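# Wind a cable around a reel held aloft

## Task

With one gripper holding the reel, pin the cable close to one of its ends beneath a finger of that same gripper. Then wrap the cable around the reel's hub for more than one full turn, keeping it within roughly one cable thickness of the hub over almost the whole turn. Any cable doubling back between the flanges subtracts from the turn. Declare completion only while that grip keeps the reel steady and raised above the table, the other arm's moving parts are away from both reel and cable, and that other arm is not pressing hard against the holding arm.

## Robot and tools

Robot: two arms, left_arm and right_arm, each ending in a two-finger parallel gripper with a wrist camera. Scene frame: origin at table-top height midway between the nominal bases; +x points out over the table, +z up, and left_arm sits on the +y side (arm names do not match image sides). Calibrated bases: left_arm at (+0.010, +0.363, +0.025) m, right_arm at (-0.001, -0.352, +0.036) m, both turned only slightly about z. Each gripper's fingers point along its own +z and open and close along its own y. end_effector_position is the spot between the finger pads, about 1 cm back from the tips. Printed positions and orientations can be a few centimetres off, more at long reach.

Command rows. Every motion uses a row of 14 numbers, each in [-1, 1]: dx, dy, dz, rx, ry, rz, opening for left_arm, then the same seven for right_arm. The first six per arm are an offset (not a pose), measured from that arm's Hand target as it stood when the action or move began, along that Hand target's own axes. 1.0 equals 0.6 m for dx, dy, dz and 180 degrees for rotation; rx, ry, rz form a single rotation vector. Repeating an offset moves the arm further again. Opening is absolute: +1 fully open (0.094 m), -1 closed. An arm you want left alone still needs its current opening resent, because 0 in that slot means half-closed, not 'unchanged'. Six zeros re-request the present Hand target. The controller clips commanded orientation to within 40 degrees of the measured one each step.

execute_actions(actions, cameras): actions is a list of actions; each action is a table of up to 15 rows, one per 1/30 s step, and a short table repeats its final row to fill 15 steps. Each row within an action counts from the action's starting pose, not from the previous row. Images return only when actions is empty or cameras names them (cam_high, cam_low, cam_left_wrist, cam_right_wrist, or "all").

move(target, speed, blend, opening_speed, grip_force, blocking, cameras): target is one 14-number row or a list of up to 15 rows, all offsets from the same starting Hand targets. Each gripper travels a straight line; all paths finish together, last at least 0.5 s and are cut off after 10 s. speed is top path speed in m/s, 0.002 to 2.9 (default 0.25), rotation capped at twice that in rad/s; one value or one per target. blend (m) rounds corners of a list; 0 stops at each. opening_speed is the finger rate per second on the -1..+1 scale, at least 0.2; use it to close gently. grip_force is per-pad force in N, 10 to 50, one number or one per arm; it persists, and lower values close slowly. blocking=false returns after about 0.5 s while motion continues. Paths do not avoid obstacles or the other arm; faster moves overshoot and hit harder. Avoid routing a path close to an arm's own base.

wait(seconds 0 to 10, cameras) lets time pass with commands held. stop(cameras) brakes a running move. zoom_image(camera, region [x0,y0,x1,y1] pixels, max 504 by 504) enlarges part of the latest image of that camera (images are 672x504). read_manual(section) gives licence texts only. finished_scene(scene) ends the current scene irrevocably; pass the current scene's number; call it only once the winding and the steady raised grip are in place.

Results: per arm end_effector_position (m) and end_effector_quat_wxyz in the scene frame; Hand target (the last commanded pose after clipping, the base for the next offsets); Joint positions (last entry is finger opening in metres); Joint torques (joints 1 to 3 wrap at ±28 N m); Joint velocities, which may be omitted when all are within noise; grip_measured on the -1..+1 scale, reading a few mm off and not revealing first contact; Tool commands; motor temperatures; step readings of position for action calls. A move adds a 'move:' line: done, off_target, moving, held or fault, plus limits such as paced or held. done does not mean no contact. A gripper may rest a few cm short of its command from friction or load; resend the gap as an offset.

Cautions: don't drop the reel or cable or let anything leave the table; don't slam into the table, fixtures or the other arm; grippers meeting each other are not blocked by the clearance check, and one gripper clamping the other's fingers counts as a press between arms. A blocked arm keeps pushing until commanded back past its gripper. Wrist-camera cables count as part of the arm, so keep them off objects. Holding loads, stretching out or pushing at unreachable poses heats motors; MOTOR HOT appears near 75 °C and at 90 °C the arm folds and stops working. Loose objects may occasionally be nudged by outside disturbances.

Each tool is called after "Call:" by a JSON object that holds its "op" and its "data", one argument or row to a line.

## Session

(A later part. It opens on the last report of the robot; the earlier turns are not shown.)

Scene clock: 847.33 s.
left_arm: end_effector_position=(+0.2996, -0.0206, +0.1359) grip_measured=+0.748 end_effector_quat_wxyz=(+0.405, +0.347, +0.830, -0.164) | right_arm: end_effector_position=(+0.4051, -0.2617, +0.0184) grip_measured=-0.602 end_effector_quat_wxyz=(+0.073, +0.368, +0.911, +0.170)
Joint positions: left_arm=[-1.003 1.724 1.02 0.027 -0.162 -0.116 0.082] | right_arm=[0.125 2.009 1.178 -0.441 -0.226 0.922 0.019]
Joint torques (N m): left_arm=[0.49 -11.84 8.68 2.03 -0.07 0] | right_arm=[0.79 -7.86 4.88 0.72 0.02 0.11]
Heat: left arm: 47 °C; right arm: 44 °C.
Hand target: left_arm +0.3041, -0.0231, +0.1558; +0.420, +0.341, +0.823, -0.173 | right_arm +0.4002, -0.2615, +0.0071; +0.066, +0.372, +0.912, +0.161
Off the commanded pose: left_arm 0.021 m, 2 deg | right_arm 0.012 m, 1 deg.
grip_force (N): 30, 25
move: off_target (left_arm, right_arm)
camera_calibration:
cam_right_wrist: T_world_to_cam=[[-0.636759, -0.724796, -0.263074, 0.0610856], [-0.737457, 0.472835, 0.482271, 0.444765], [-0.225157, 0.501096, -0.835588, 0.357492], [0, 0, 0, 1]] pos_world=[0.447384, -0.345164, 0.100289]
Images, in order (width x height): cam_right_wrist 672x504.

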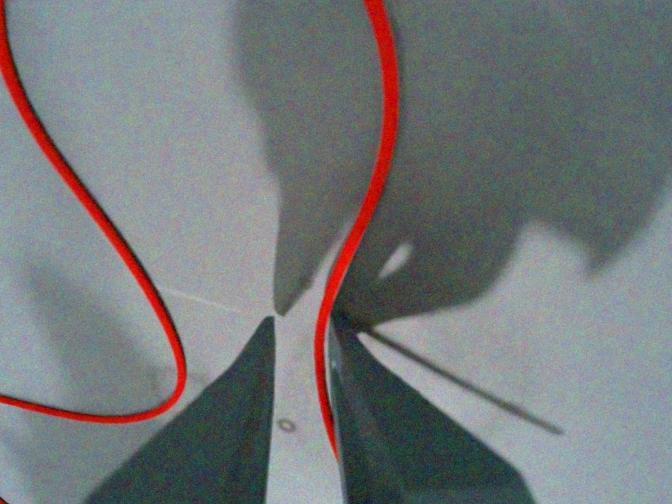

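Call:
{"op": "move", "data": {
  "target": [
    [0,0,0,0,0,0,0.75,0,0.0057,-0.0157,0,0,0,-0.4],
    [0,0,0,0,0,0,0.75,0,0.04,-0.11,0,0,0,-0.4]
  ],
  "speed": 0.05,
  "opening_speed": 0.5,
  "cameras": ["cam_right_wrist","cam_low","cam_left_wrist"]
}}

Scene clock: 855.80 s.
left_arm: end_effector_position=(+0.2996, -0.0206, +0.1359) grip_measured=+0.748 end_effector_quat_wxyz=(+0.405, +0.347, +0.830, -0.164) | right_arm: end_effector_position=(+0.3934, -0.2624, +0.0616) grip_measured=-0.402 end_effector_quat_wxyz=(+0.048, +0.372, +0.914, +0.158)
Joint positions: left_arm=[-1.003 1.724 1.02 0.027 -0.162 -0.116 0.082] | right_arm=[0.127 1.928 1.273 -0.672 -0.227 0.922 0.028]
Joint torques (N m): left_arm=[0.55 -11.81 8.69 2.01 -0.07 0] | right_arm=[0.4 -11.48 8.46 0.4 0.03 0.11]
Heat: left arm: 47 °C; right arm: 44 °C.
Hand target: left_arm +0.3041, -0.0231, +0.1558; +0.420, +0.341, +0.823, -0.173 | right_arm +0.4002, -0.2614, +0.0773; +0.066, +0.372, +0.912, +0.161
Off the commanded pose: left_arm 0.021 m, 2 deg | right_arm 0.017 m, 2 deg.
grip_force (N): 30, 25
move: off_target (left_arm, right_arm)
camera_calibration:
cam_left_wrist: T_world_to_cam=[[-0.732241, -0.6783, 0.0610913, 0.188645], [-0.647335, 0.665318, -0.371899, 0.290032], [0.211614, -0.311866, -0.926261, 0.180786], [0, 0, 0, 1]] pos_world=[0.287624, -0.00862436, 0.263793]
cam_right_wrist: T_world_to_cam=[[-0.649639, -0.726862, -0.222802, 0.0666441], [-0.709864, 0.475046, 0.520022, 0.403025], [-0.272143, 0.495986, -0.824582, 0.407798], [0, 0, 0, 1]] pos_world=[0.440367, -0.345277, 0.14153]
Images, in order (width x height): cam_low 672x504, cam_left_wrist 672x504, cam_right_wrist 672x504.

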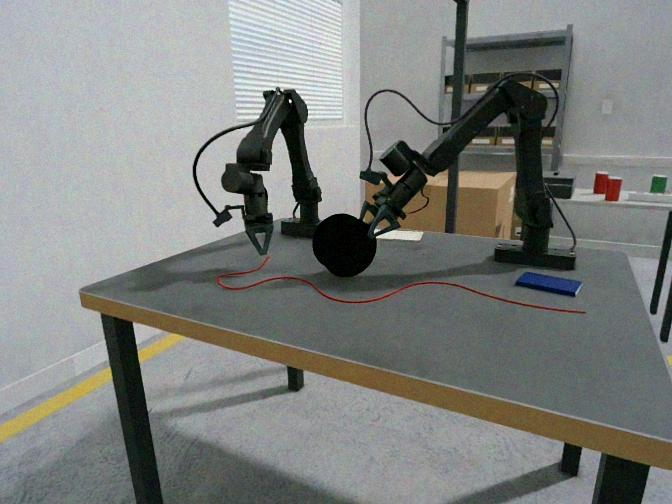

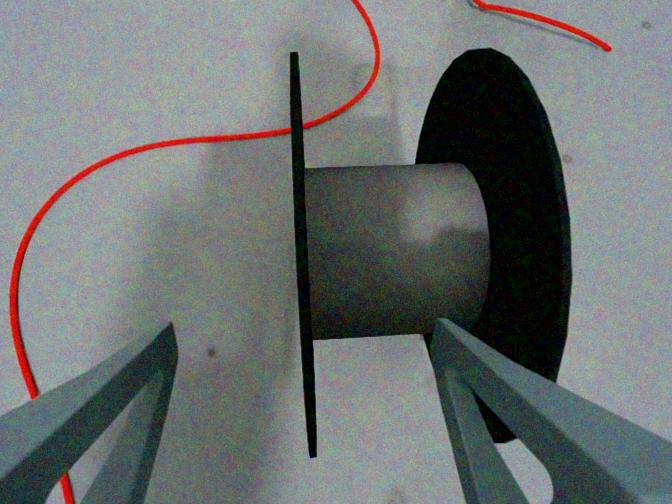

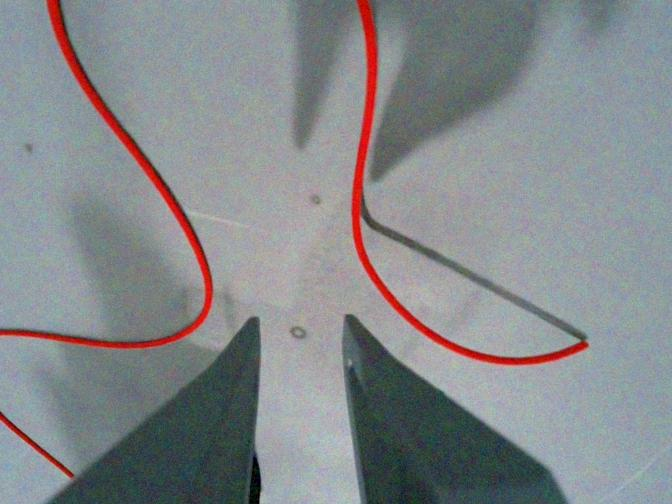

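Call:
{"op": "wait", "data": {
  "seconds": 0.2,
  "cameras": ["cam_right_wrist","cam_high"]
}}

Scene clock: 859.13 s.
left_arm: end_effector_position=(+0.2996, -0.0206, +0.1359) grip_measured=+0.748 end_effector_quat_wxyz=(+0.405, +0.347, +0.830, -0.164) | right_arm: end_effector_position=(+0.3933, -0.2624, +0.0616) grip_measured=-0.402 end_effector_quat_wxyz=(+0.048, +0.372, +0.914, +0.157)
Joint positions: left_arm=[-1.003 1.724 1.02 0.027 -0.162 -0.116 0.082] | right_arm=[0.127 1.928 1.273 -0.672 -0.227 0.922 0.028]
Joint torques (N m): left_arm=[0.57 -11.82 8.73 2.04 -0.07 0.02] | right_arm=[0.39 -11.26 8.61 0.31 0.02 0.11]
Heat: left arm: 47 °C; right arm: 45 °C.
Hand target: left_arm +0.3041, -0.0231, +0.1558; +0.420, +0.341, +0.823, -0.173 | right_arm +0.4002, -0.2614, +0.0773; +0.066, +0.372, +0.912, +0.161
Tool commands: left_gripper/opening=+0.75 right_gripper/opening=-0.4
Off the commanded pose: left_arm 0.021 m, 2 deg | right_arm 0.017 m, 2 deg.
grip_force (N): 30, 25
wait: 0.20 s; at rest from the start
camera_calibration:
cam_right_wrist: T_world_to_cam=[[-0.649714, -0.726866, -0.222569, 0.0665778], [-0.70968, 0.47504, 0.52028, 0.402833], [-0.272445, 0.495987, -0.824482, 0.40789], [0, 0, 0, 1]] pos_world=[0.440266, -0.345277, 0.14153]
Images, in order (width x height): cam_high 672x504, cam_right_wrist 672x504.

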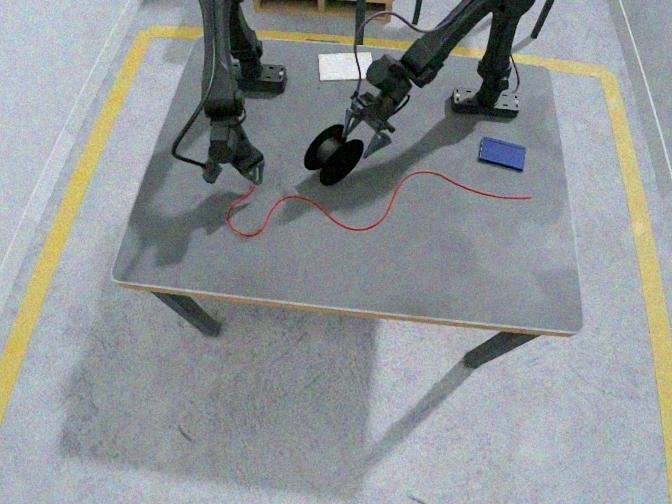

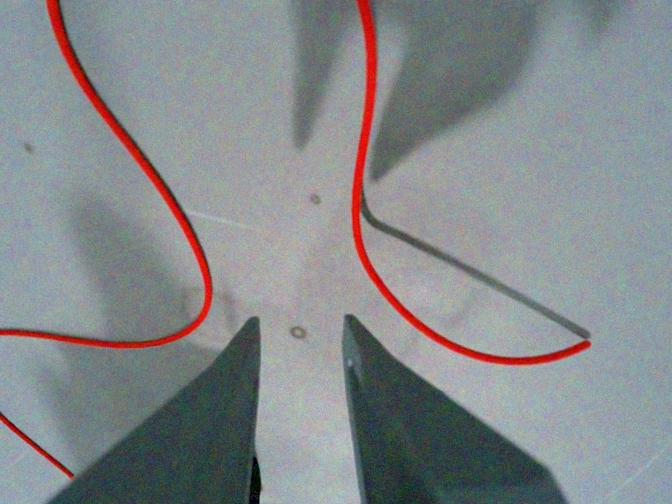

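Call:
{"op": "move", "data": {
  "target": [0,0,0,0,0,0,0.75,-0.0048,-0.0267,-0.0328,0.144,0.0613,-0.1946,-0.4],
  "speed": 0.2,
  "cameras": ["cam_right_wrist","cam_low"]
}}

Scene clock: 1079.70 s.
left_arm: end_effector_position=(+0.2996, -0.0206, +0.1359) grip_measured=+0.748 end_effector_quat_wxyz=(+0.405, +0.347, +0.830, -0.164) | right_arm: end_effector_position=(+0.3841, -0.2800, +0.0926) grip_measured=-0.402 end_effector_quat_wxyz=(-0.056, +0.079, +0.995, -0.031)
Joint positions: left_arm=[-1.003 1.724 1.02 0.027 -0.162 -0.116 0.082] | right_arm=[0.202 2.187 1.831 -1.339 0.028 0.357 0.028]
Joint torques (N m): left_arm=[0.49 -11.79 8.72 2.04 -0.06 -0.01] | right_arm=[0.54 -9.42 8.51 -0.28 0.12 -0.09]
Heat: left arm: 46 °C; right arm: 49 °C.
Hand target: left_arm +0.3041, -0.0231, +0.1558; +0.420, +0.341, +0.823, -0.173 | right_arm +0.3869, -0.2791, +0.0903; -0.059, +0.072, +0.995, -0.037
Off the commanded pose: left_arm 0.021 m, 2 deg | right_arm 0.004 m, 1 deg.
grip_force (N): 30, 25
move: off_target (left_arm)
camera_calibration:
cam_right_wrist: T_world_to_cam=[[-0.0974231, -0.98069, 0.169577, -0.264871], [-0.775887, 0.181551, 0.604185, 0.324138], [-0.623305, -0.0727106, -0.778591, 0.410957], [0, 0, 0, 1]] pos_world=[0.481841, -0.288723, 0.169044]
Images, in order (width x height): cam_low 672x504, cam_right_wrist 672x504.

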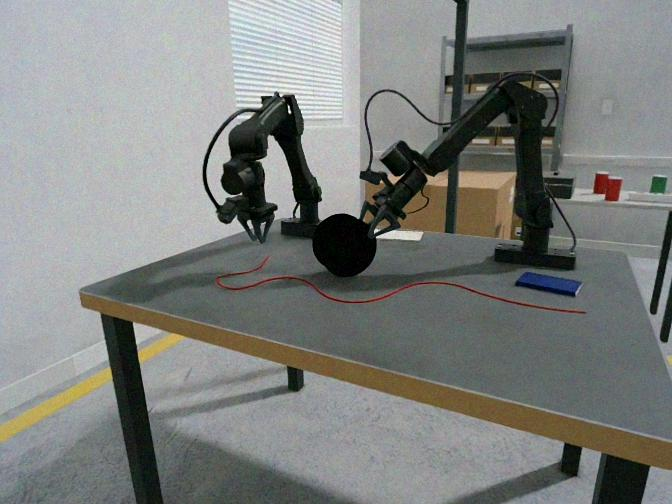

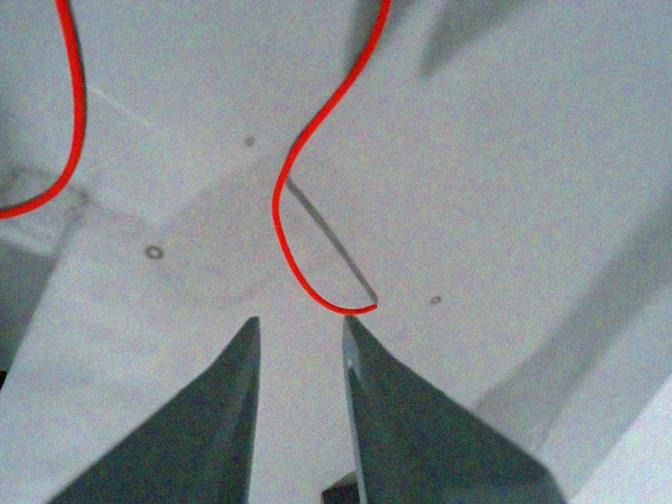

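Call:
{"op": "move", "data": {
  "target": [0,0,0,0,0,0,0.75,-0.004,0.005,0.08,0,0,-0.033,-0.4],
  "speed": 0.12,
  "cameras": ["cam_right_wrist"]
}}

Scene clock: 1094.90 s.
left_arm: end_effector_position=(+0.2996, -0.0206, +0.1359) grip_measured=+0.748 end_effector_quat_wxyz=(+0.405, +0.347, +0.830, -0.164) | right_arm: end_effector_position=(+0.3842, -0.2802, +0.0498) grip_measured=-0.402 end_effector_quat_wxyz=(-0.059, +0.028, +0.997, -0.029)
Joint positions: left_arm=[-1.003 1.724 1.02 0.027 -0.162 -0.116 0.082] | right_arm=[0.202 2.224 1.718 -1.192 0.029 0.254 0.028]
Joint torques (N m): left_arm=[0.44 -11.86 8.75 2.05 -0.08 0.02] | right_arm=[0.49 -10.3 5.11 -0.04 0.14 -0.11]
Heat: left arm: 46 °C; right arm: 48 °C.
Hand target: left_arm +0.3041, -0.0231, +0.1558; +0.420, +0.341, +0.823, -0.173 | right_arm +0.3838, -0.2797, +0.0422; -0.061, +0.020, +0.997, -0.034
Off the commanded pose: left_arm 0.021 m, 2 deg | right_arm 0.008 m, 1 deg.
grip_force (N): 30, 25
move: off_target (left_arm)
camera_calibration:
cam_right_wrist: T_world_to_cam=[[0.00460583, -0.987171, 0.159598, -0.298311], [-0.785288, 0.0952408, 0.611762, 0.329105], [-0.619114, -0.128148, -0.774775, 0.360306], [0, 0, 0, 1]] pos_world=[0.482887, -0.279656, 0.125432]
Images, in order (width x height): cam_right_wrist 672x504.

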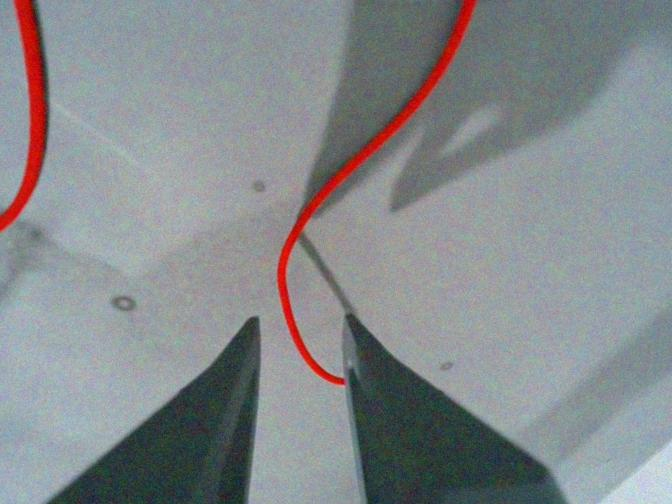

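Call:
{"op": "move", "data": {
  "target": [0,0,0,0,0,0,0.75,-0.0055,0.003,0.0457,0,0,0,-0.4],
  "speed": 0.06,
  "cameras": ["cam_right_wrist"]
}}

Scene clock: 1101.80 s.
left_arm: end_effector_position=(+0.2996, -0.0206, +0.1359) grip_measured=+0.748 end_effector_quat_wxyz=(+0.405, +0.347, +0.830, -0.164) | right_arm: end_effector_position=(+0.3853, -0.2800, +0.0241) grip_measured=-0.402 end_effector_quat_wxyz=(-0.057, +0.028, +0.998, -0.028)
Joint positions: left_arm=[-1.003 1.724 1.02 0.027 -0.162 -0.116 0.082] | right_arm=[0.202 2.255 1.664 -1.102 0.029 0.254 0.028]
Joint torques (N m): left_arm=[0.49 -11.79 8.69 2.03 -0.08 0] | right_arm=[0.51 -9.96 5.09 -0.11 0.13 -0.04]
Heat: left arm: 46 °C; right arm: 48 °C.
Hand target: left_arm +0.3041, -0.0231, +0.1558; +0.420, +0.341, +0.823, -0.173 | right_arm +0.3838, -0.2798, +0.0146; -0.061, +0.020, +0.997, -0.034
Off the commanded pose: left_arm 0.021 m, 2 deg | right_arm 0.010 m, 1 deg.
grip_force (N): 30, 25
move: off_target (left_arm)
camera_calibration:
cam_right_wrist: T_world_to_cam=[[0.00420809, -0.987314, 0.158726, -0.293853], [-0.78805, 0.0944387, 0.608324, 0.346516], [-0.615596, -0.127644, -0.777656, 0.339972], [0, 0, 0, 1]] pos_world=[0.483594, -0.279455, 0.100229]
Images, in order (width x height): cam_right_wrist 672x504.

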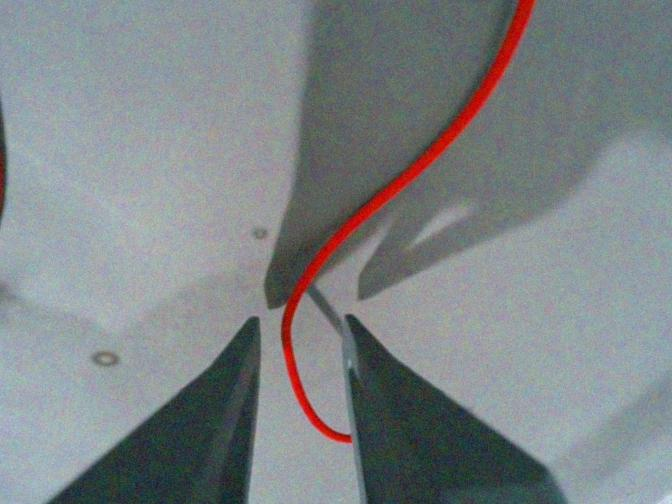

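Call:
{"op": "move", "data": {
  "target": [
    [0,0,0,0,0,0,0.75,-0.0012,0.0006,0.0105,0,0,0,-0.4],
    [0,0,0,0,0,0,0.75,-0.0012,0.0006,0.0105,0,0,0,-1.0]
  ],
  "speed": 0.05,
  "grip_force": [30,25],
  "cameras": ["cam_right_wrist"]
}}

Scene clock: 1108.13 s.
left_arm: end_effector_position=(+0.2996, -0.0206, +0.1359) grip_measured=+0.748 end_effector_quat_wxyz=(+0.405, +0.347, +0.830, -0.164) | right_arm: end_effector_position=(+0.3864, -0.2798, +0.0192) grip_measured=-0.923 end_effector_quat_wxyz=(-0.054, +0.028, +0.998, -0.027)
Joint positions: left_arm=[-1.003 1.724 1.02 0.027 -0.162 -0.116 0.082] | right_arm=[0.202 2.262 1.654 -1.081 0.029 0.253 0.004]
Joint torques (N m): left_arm=[0.47 -11.85 8.77 2.03 -0.08 -0.01] | right_arm=[0.42 -9.55 4.75 -0.02 0.11 -0.1]
Heat: left arm: 46 °C; right arm: 47 °C.
Hand target: left_arm +0.3041, -0.0231, +0.1558; +0.420, +0.341, +0.823, -0.173 | right_arm +0.3838, -0.2798, +0.0081; -0.061, +0.020, +0.997, -0.034
Off the commanded pose: left_arm 0.021 m, 2 deg | right_arm 0.011 m, 1 deg.
grip_force (N): 30, 25
move: off_target (left_arm, right_arm); target 2's new opening was sent with right_arm's hand 0.011 m and 1 deg from that target
camera_calibration:
cam_right_wrist: T_world_to_cam=[[0.00380052, -0.987485, 0.157664, -0.292708], [-0.79123, 0.0934446, 0.604337, 0.351458], [-0.611507, -0.127045, -0.780973, 0.335575], [0, 0, 0, 1]] pos_world=[0.484403, -0.279253, 0.095825]
Images, in order (width x height): cam_right_wrist 672x504.

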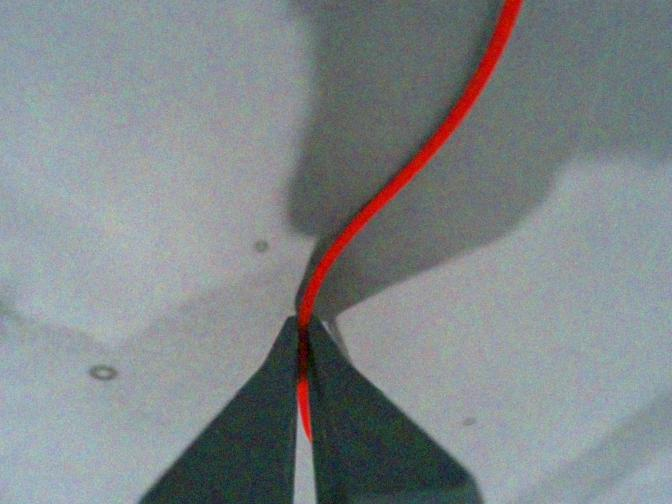

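Call:
{"op": "move", "data": {
  "target": [0,0,0,0,0,0,0.75,0.0204,-0.0119,-0.168,0,0,0,-1.0],
  "speed": 0.1,
  "cameras": ["cam_right_wrist","cam_left_wrist","cam_low","cam_high"]
}}

Call:
{"op": "zoom_image", "data": {
  "camera": "cam_low",
  "region": [200, 180, 320, 300]
}}

Call:
{"op": "zoom_image", "data": {
  "camera": "cam_high",
  "region": [190, 110, 310, 250]
}}

Scene clock: 1113.80 s.
left_arm: end_effector_position=(+0.2996, -0.0206, +0.1359) grip_measured=+0.748 end_effector_quat_wxyz=(+0.405, +0.347, +0.830, -0.164) | right_arm: end_effector_position=(+0.3787, -0.2814, +0.0945) grip_measured=-0.924 end_effector_quat_wxyz=(-0.081, +0.027, +0.996, -0.034)
Joint positions: left_arm=[-1.003 1.724 1.02 0.027 -0.162 -0.116 0.082] | right_arm=[0.202 2.214 1.875 -1.405 0.03 0.253 0.004]
Joint torques (N m): left_arm=[0.44 -11.81 8.72 2.04 -0.07 0.01] | right_arm=[0.35 -13.72 8.31 -0.36 0.13 -0.12]
Heat: left arm: 46 °C; right arm: 46 °C.
Hand target: left_arm +0.3041, -0.0231, +0.1558; +0.420, +0.341, +0.823, -0.173 | right_arm +0.3837, -0.2799, +0.1099; -0.061, +0.020, +0.997, -0.034
Off the commanded pose: left_arm 0.021 m, 2 deg | right_arm 0.016 m, 2 deg.
grip_force (N): 30, 25
move: off_target (left_arm, right_arm)
camera_calibration:
cam_left_wrist: T_world_to_cam=[[-0.732241, -0.6783, 0.0610913, 0.188645], [-0.647335, 0.665318, -0.371899, 0.290032], [0.211614, -0.311866, -0.926261, 0.180786], [0, 0, 0, 1]] pos_world=[0.287624, -0.00862436, 0.263793]
cam_right_wrist: T_world_to_cam=[[0.0130045, -0.985684, 0.168102, -0.310078], [-0.757651, 0.0999966, 0.644954, 0.285227], [-0.65253, -0.13575, -0.745504, 0.399192], [0, 0, 0, 1]] pos_world=[0.48062, -0.279971, 0.165766]

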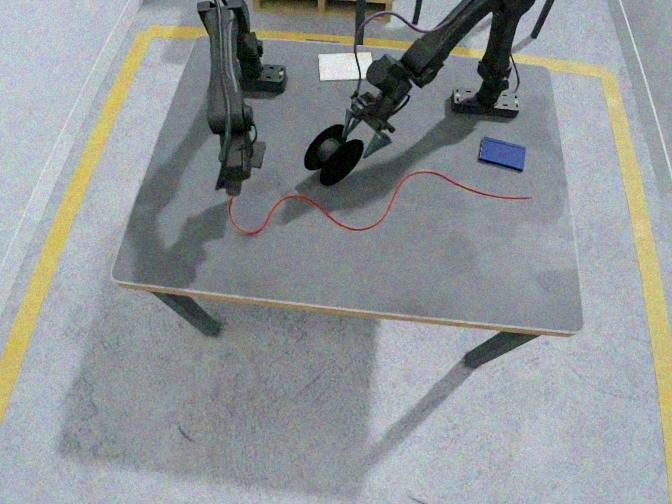

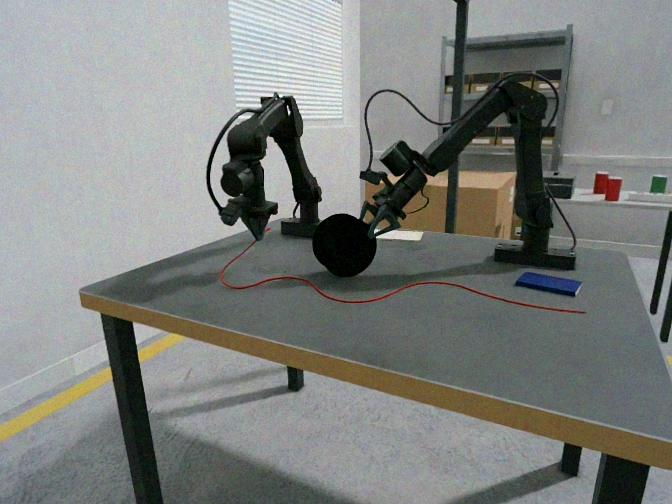

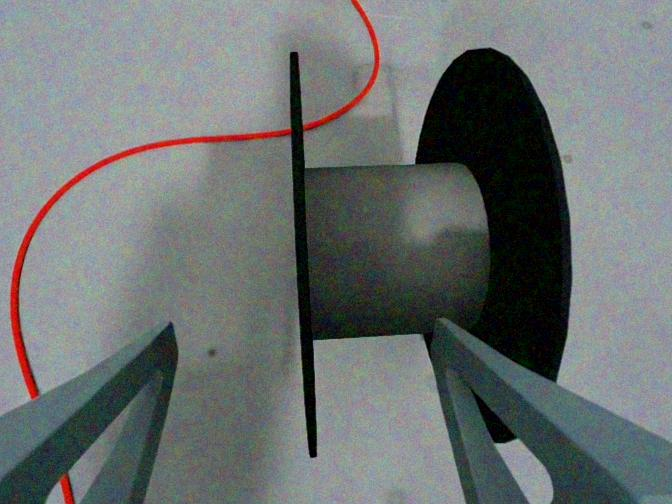

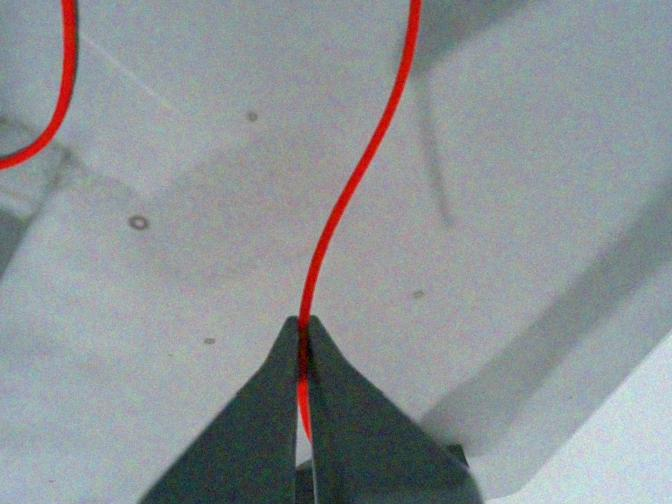

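Scaled by 4.200 from the camera's 672x504 image, which has a finer 960x720 frame.

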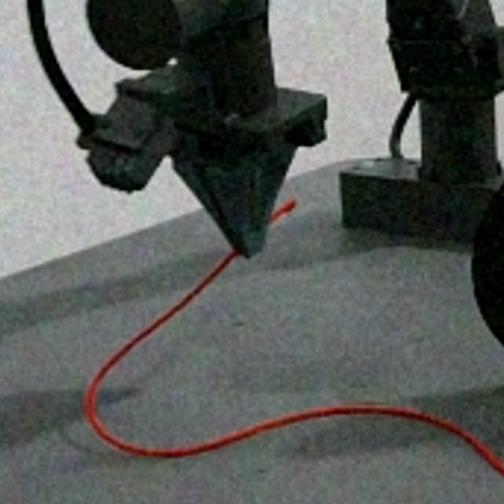

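Scaled by 3.600 from the camera's 672x504 image, which has a finer 960x720 frame.

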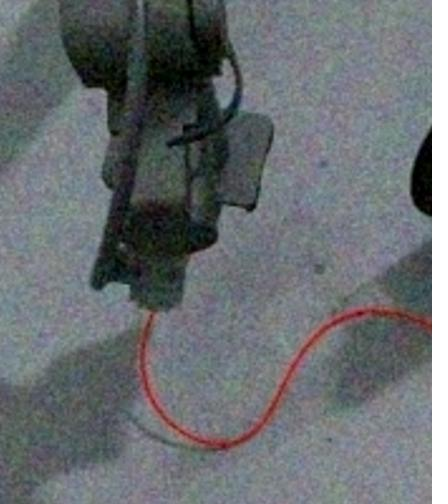

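Call:
{"op": "move", "data": {
  "target": [
    [0,0,0,0,0,0,0.75,0.0425,0.0367,-0.1742,-0.08,-0.03,0.16,-1.0],
    [0,0,0,0,0,0,0.75,0.1012,0.2807,-0.1758,-0.163,-0.0621,0.3287,-1.0]
  ],
  "speed": 0.15,
  "blend": [0.03,0],
  "cameras": ["cam_right_wrist","cam_left_wrist","cam_low","cam_high"]
}}

Scene clock: 1207.53 s.
left_arm: end_effector_position=(+0.2996, -0.0206, +0.1359) grip_measured=+0.748 end_effector_quat_wxyz=(+0.405, +0.347, +0.830, -0.164) | right_arm: end_effector_position=(+0.3449, -0.0985, +0.2021) grip_measured=-0.924 end_effector_quat_wxyz=(+0.053, +0.509, +0.841, +0.175)
Joint positions: left_arm=[-1.003 1.724 1.02 0.027 -0.162 -0.116 0.082] | right_arm=[0.618 1.833 1.697 -1.069 -0.044 1.708 0.004]
Joint torques (N m): left_arm=[0.55 -11.86 8.68 2.03 -0.06 0.02] | right_arm=[0.14 -11.69 5.78 0.72 0.12 0.15]
Motor temperatures (°C): left_arm=[29 46 46 43 28 27 27] | right_arm=[27 55 45 30 28 28 28]
Heat: left arm: 46 °C; right arm: 55 °C.
Hand target: left_arm +0.3041, -0.0231, +0.1558; +0.420, +0.341, +0.823, -0.173 | right_arm +0.3425, -0.1024, +0.2099; +0.062, +0.515, +0.836, +0.181
Off the commanded pose: left_arm 0.021 m, 2 deg | right_arm 0.009 m, 2 deg.
grip_force (N): 30, 25
move: off_target (left_arm)
camera_calibration:
cam_left_wrist: T_world_to_cam=[[-0.732241, -0.6783, 0.0610913, 0.188645], [-0.647335, 0.665318, -0.371899, 0.290032], [0.211614, -0.311866, -0.926261, 0.180786], [0, 0, 0, 1]] pos_world=[0.287624, -0.00862436, 0.263793]
cam_right_wrist: T_world_to_cam=[[-0.838782, -0.482909, -0.251484, 0.280618], [-0.532168, 0.629518, 0.56613, 0.162278], [-0.115075, 0.608692, -0.785017, 0.37811], [0, 0, 0, 1]] pos_world=[0.365248, -0.196796, 0.275523]

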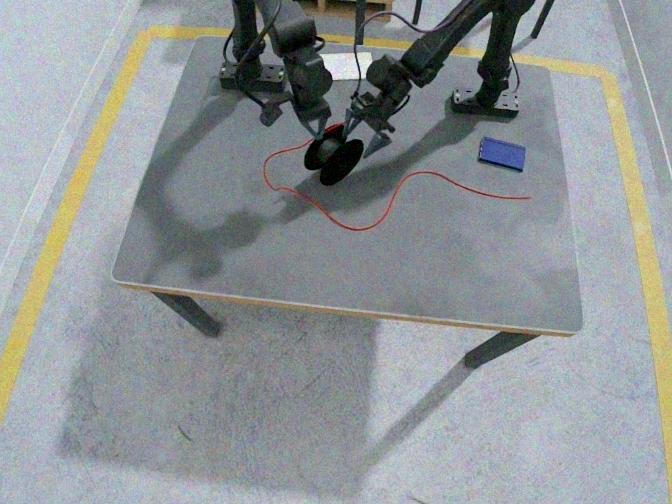

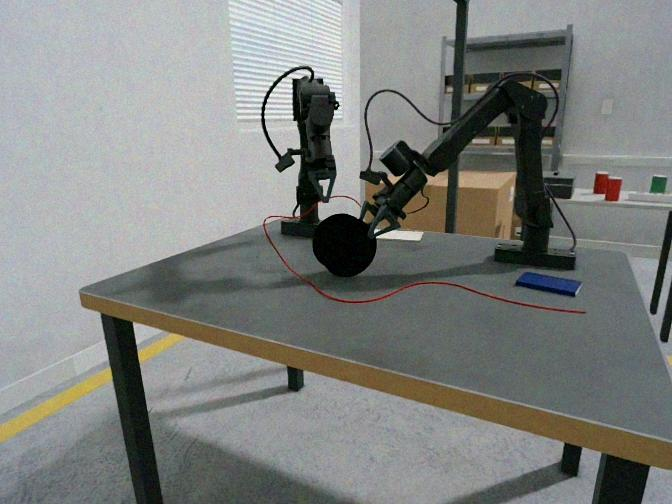

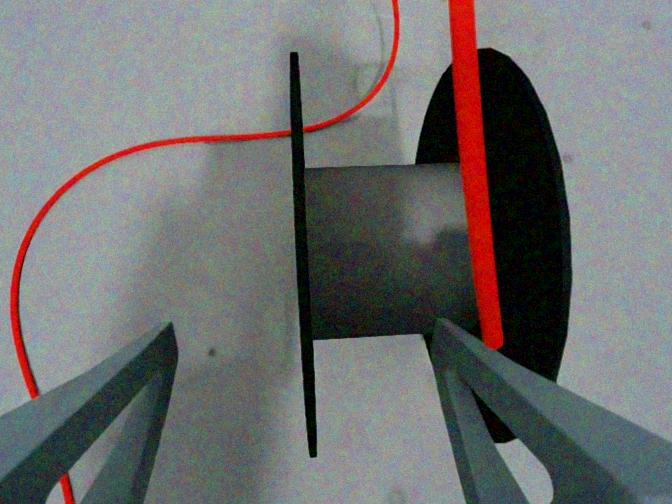

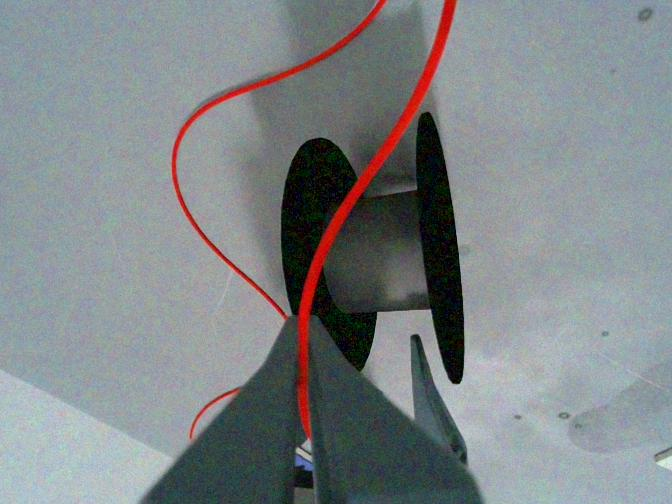

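Call:
{"op": "zoom_image", "data": {
  "camera": "cam_high",
  "region": [280, 90, 400, 200]
}}

Call:
{"op": "zoom_image", "data": {
  "camera": "cam_low",
  "region": [290, 150, 410, 280]
}}

Scaled by 4.200 from the camera's 672x504 image, which has a finer 960x720 frame.

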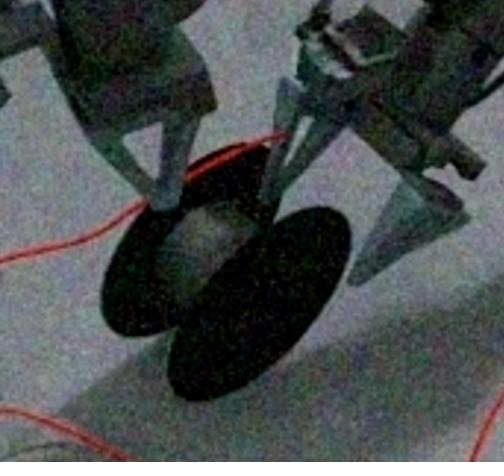

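Scaled by 3.877 from the camera's 672x504 image, which has a finer 960x720 frame.

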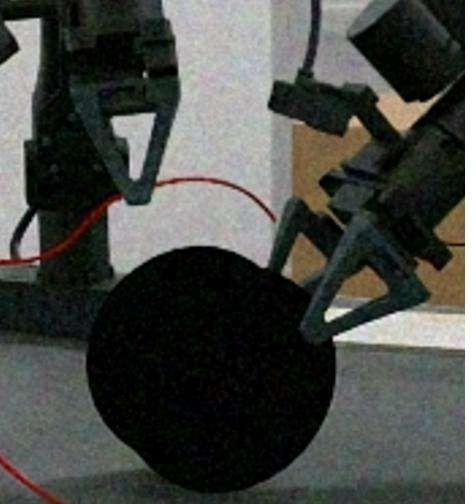

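Call:
{"op": "move", "data": {
  "target": [0,0,0,0,0,0,0.75,0.0078,-0.006,0.0612,0,0,0,-1.0],
  "speed": 0.08,
  "cameras": ["cam_right_wrist","cam_left_wrist","cam_low","cam_high"]
}}

Call:
{"op": "zoom_image", "data": {
  "camera": "cam_low",
  "region": [290, 150, 410, 280]
}}

Call:
{"op": "zoom_image", "data": {
  "camera": "cam_high",
  "region": [280, 90, 400, 200]
}}

Scene clock: 1255.27 s.
left_arm: end_effector_position=(+0.2996, -0.0206, +0.1359) grip_measured=+0.748 end_effector_quat_wxyz=(+0.405, +0.347, +0.830, -0.164) | right_arm: end_effector_position=(+0.3499, -0.0893, +0.1824) grip_measured=-0.924 end_effector_quat_wxyz=(+0.060, +0.508, +0.837, +0.192)
Joint positions: left_arm=[-1.003 1.724 1.02 0.027 -0.162 -0.116 0.082] | right_arm=[0.631 1.832 1.603 -0.939 -0.038 1.724 0.004]
Joint torques (N m): left_arm=[0.46 -11.77 8.72 2.04 -0.08 0.01] | right_arm=[0.57 -8.34 5.93 0.78 0.17 0.19]
Heat: left arm: 47 °C; right arm: 51 °C.
Hand target: left_arm +0.3041, -0.0231, +0.1558; +0.420, +0.341, +0.823, -0.173 | right_arm +0.3480, -0.0909, +0.1750; +0.063, +0.515, +0.836, +0.181
Off the commanded pose: left_arm 0.021 m, 2 deg | right_arm 0.008 m, 1 deg.
grip_force (N): 30, 25
move: off_target (left_arm)
camera_calibration:
cam_left_wrist: T_world_to_cam=[[-0.732241, -0.6783, 0.0610913, 0.188645], [-0.647335, 0.665318, -0.371899, 0.290032], [0.211614, -0.311866, -0.926261, 0.180786], [0, 0, 0, 1]] pos_world=[0.287624, -0.00862436, 0.263793]
cam_right_wrist: T_world_to_cam=[[-0.832798, -0.473592, -0.286634, 0.289491], [-0.546346, 0.619737, 0.563412, 0.174907], [-0.0891899, 0.625809, -0.77486, 0.348274], [0, 0, 0, 1]] pos_world=[0.36771, -0.189248, 0.254297]

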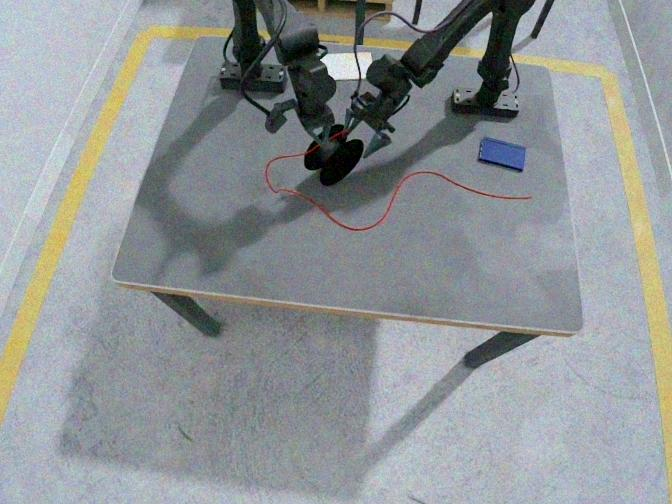

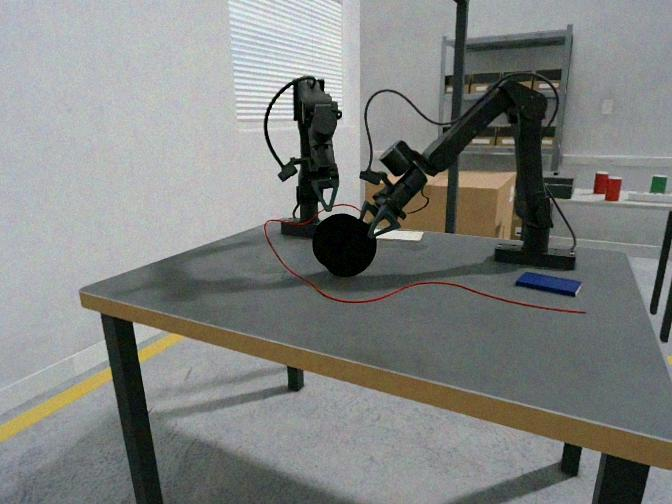

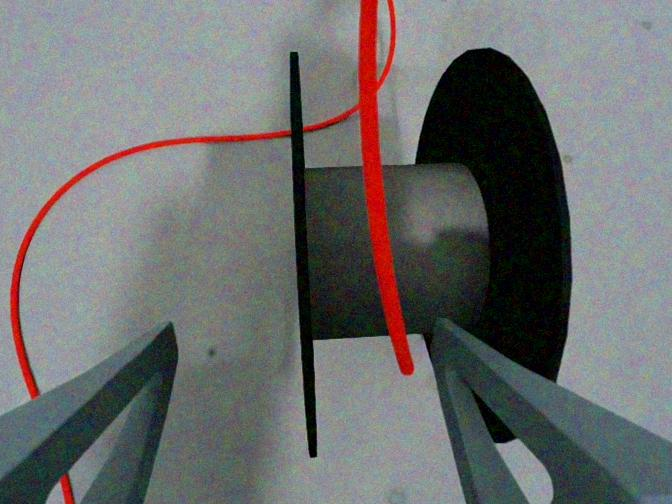

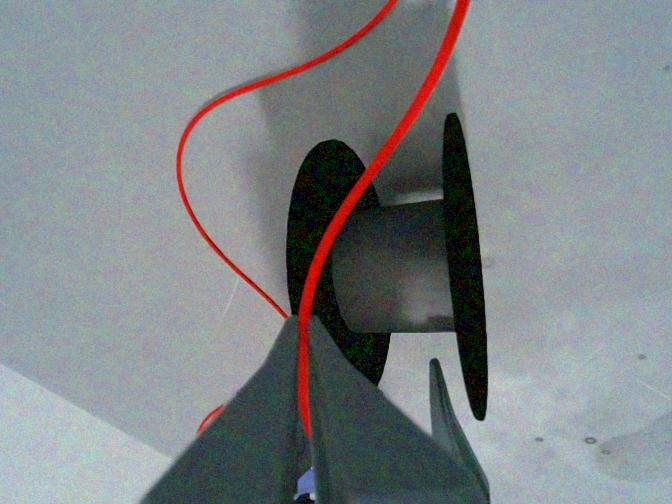

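Scaled by 3.877 from the camera's 672x504 image, which has a finer 960x720 frame.

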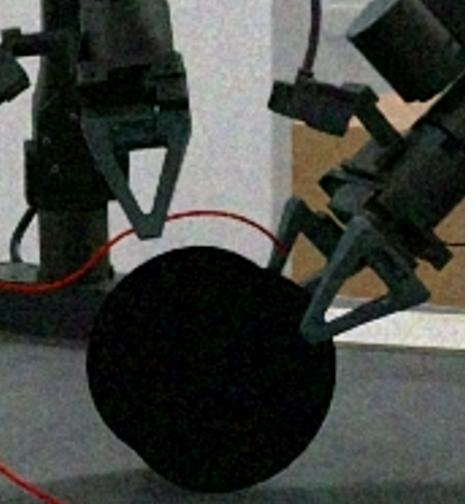

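Scaled by 4.200 from the camera's 672x504 image, which has a finer 960x720 frame.

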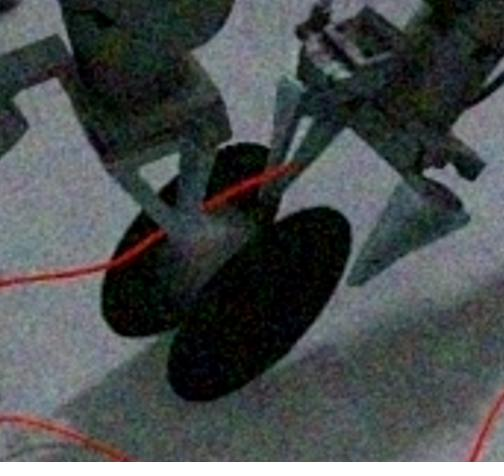

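Call:
{"op": "move", "data": {
  "target": [0,0,0,0,0,0,0.75,0.002,-0.0297,0.0677,0,0,0,-1.0],
  "speed": 0.06,
  "cameras": ["cam_right_wrist","cam_left_wrist","cam_low","cam_high"]
}}

Call:
{"op": "zoom_image", "data": {
  "camera": "cam_low",
  "region": [290, 150, 410, 280]
}}

Call:
{"op": "zoom_image", "data": {
  "camera": "cam_high",
  "region": [280, 90, 400, 200]
}}

Scene clock: 1266.33 s.
left_arm: end_effector_position=(+0.2996, -0.0206, +0.1359) grip_measured=+0.748 end_effector_quat_wxyz=(+0.405, +0.347, +0.830, -0.164) | right_arm: end_effector_position=(+0.3470, -0.0855, +0.1423) grip_measured=-0.924 end_effector_quat_wxyz=(+0.061, +0.508, +0.836, +0.196)
Joint positions: left_arm=[-1.003 1.724 1.02 0.027 -0.162 -0.116 0.082] | right_arm=[0.644 1.834 1.443 -0.767 -0.034 1.737 0.004]
Joint torques (N m): left_arm=[0.59 -11.79 8.65 2.03 -0.08 0] | right_arm=[0.49 -7.72 6.09 0.77 0.18 0.18]
Motor temperatures (°C): left_arm=[29 46 47 44 28 27 27] | right_arm=[27 49 45 32 29 28 28]
Heat: left arm: 47 °C; right arm: 49 °C.
Hand target: left_arm +0.3041, -0.0231, +0.1558; +0.420, +0.341, +0.823, -0.173 | right_arm +0.3444, -0.0874, +0.1309; +0.063, +0.515, +0.836, +0.181
Off the commanded pose: left_arm 0.021 m, 2 deg | right_arm 0.012 m, 2 deg.
grip_force (N): 30, 25
move: off_target (left_arm, right_arm)
camera_calibration:
cam_left_wrist: T_world_to_cam=[[-0.732241, -0.6783, 0.0610913, 0.188645], [-0.647335, 0.665318, -0.371899, 0.290032], [0.211614, -0.311866, -0.926261, 0.180786], [0, 0, 0, 1]] pos_world=[0.287624, -0.00862436, 0.263793]
cam_right_wrist: T_world_to_cam=[[-0.83144, -0.47096, -0.294795, 0.278257], [-0.549278, 0.616821, 0.56376, 0.194277], [-0.0836732, 0.630657, -0.771538, 0.312608], [0, 0, 0, 1]] pos_world=[0.364223, -0.185934, 0.213692]

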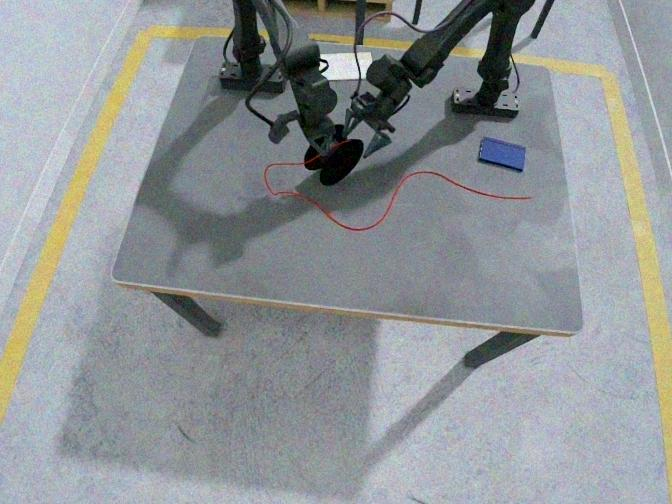

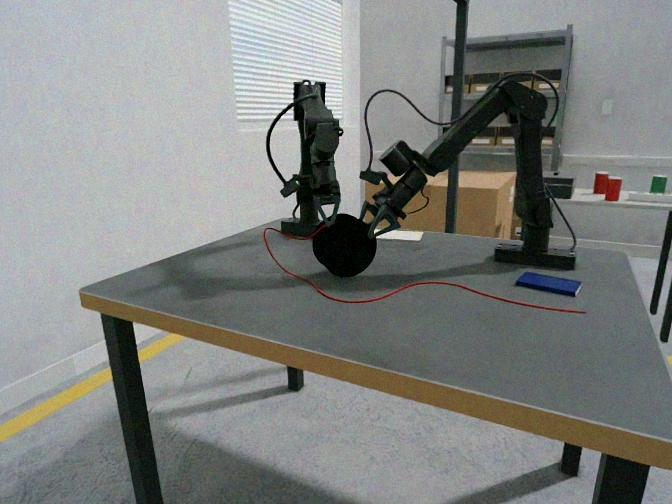

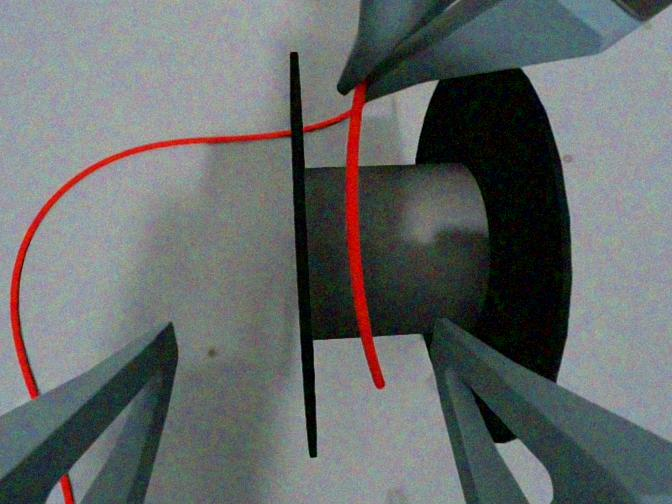

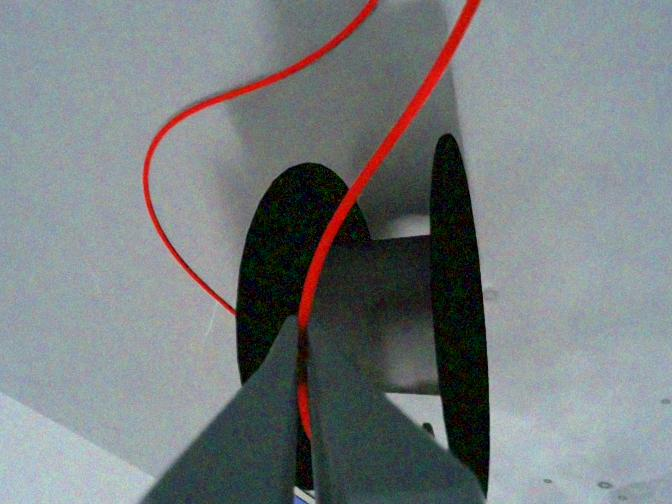

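Scaled by 3.877 from the camera's 672x504 image, which has a finer 960x720 frame.

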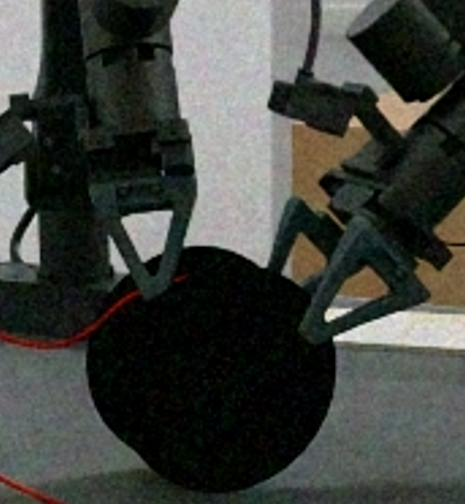

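Scaled by 4.200 from the camera's 672x504 image, which has a finer 960x720 frame.

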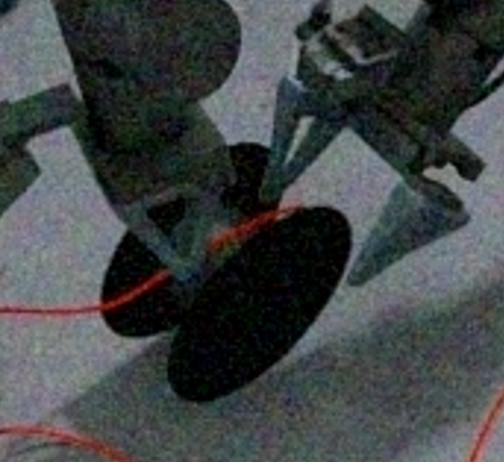

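Call:
{"op": "zoom_image", "data": {
  "camera": "cam_low",
  "region": [305, 205, 385, 285]
}}

Scaled by 6.300 from the camera's 672x504 image, which has a finer 960x720 frame.

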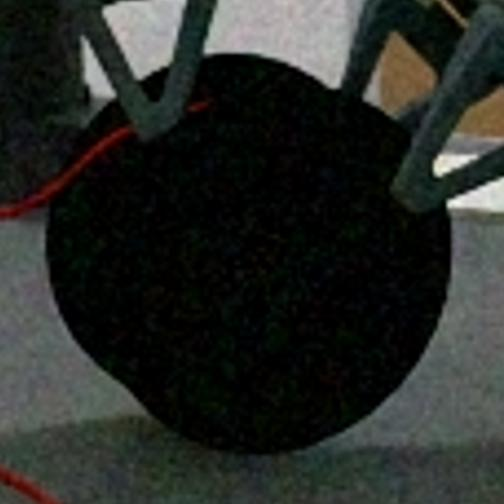

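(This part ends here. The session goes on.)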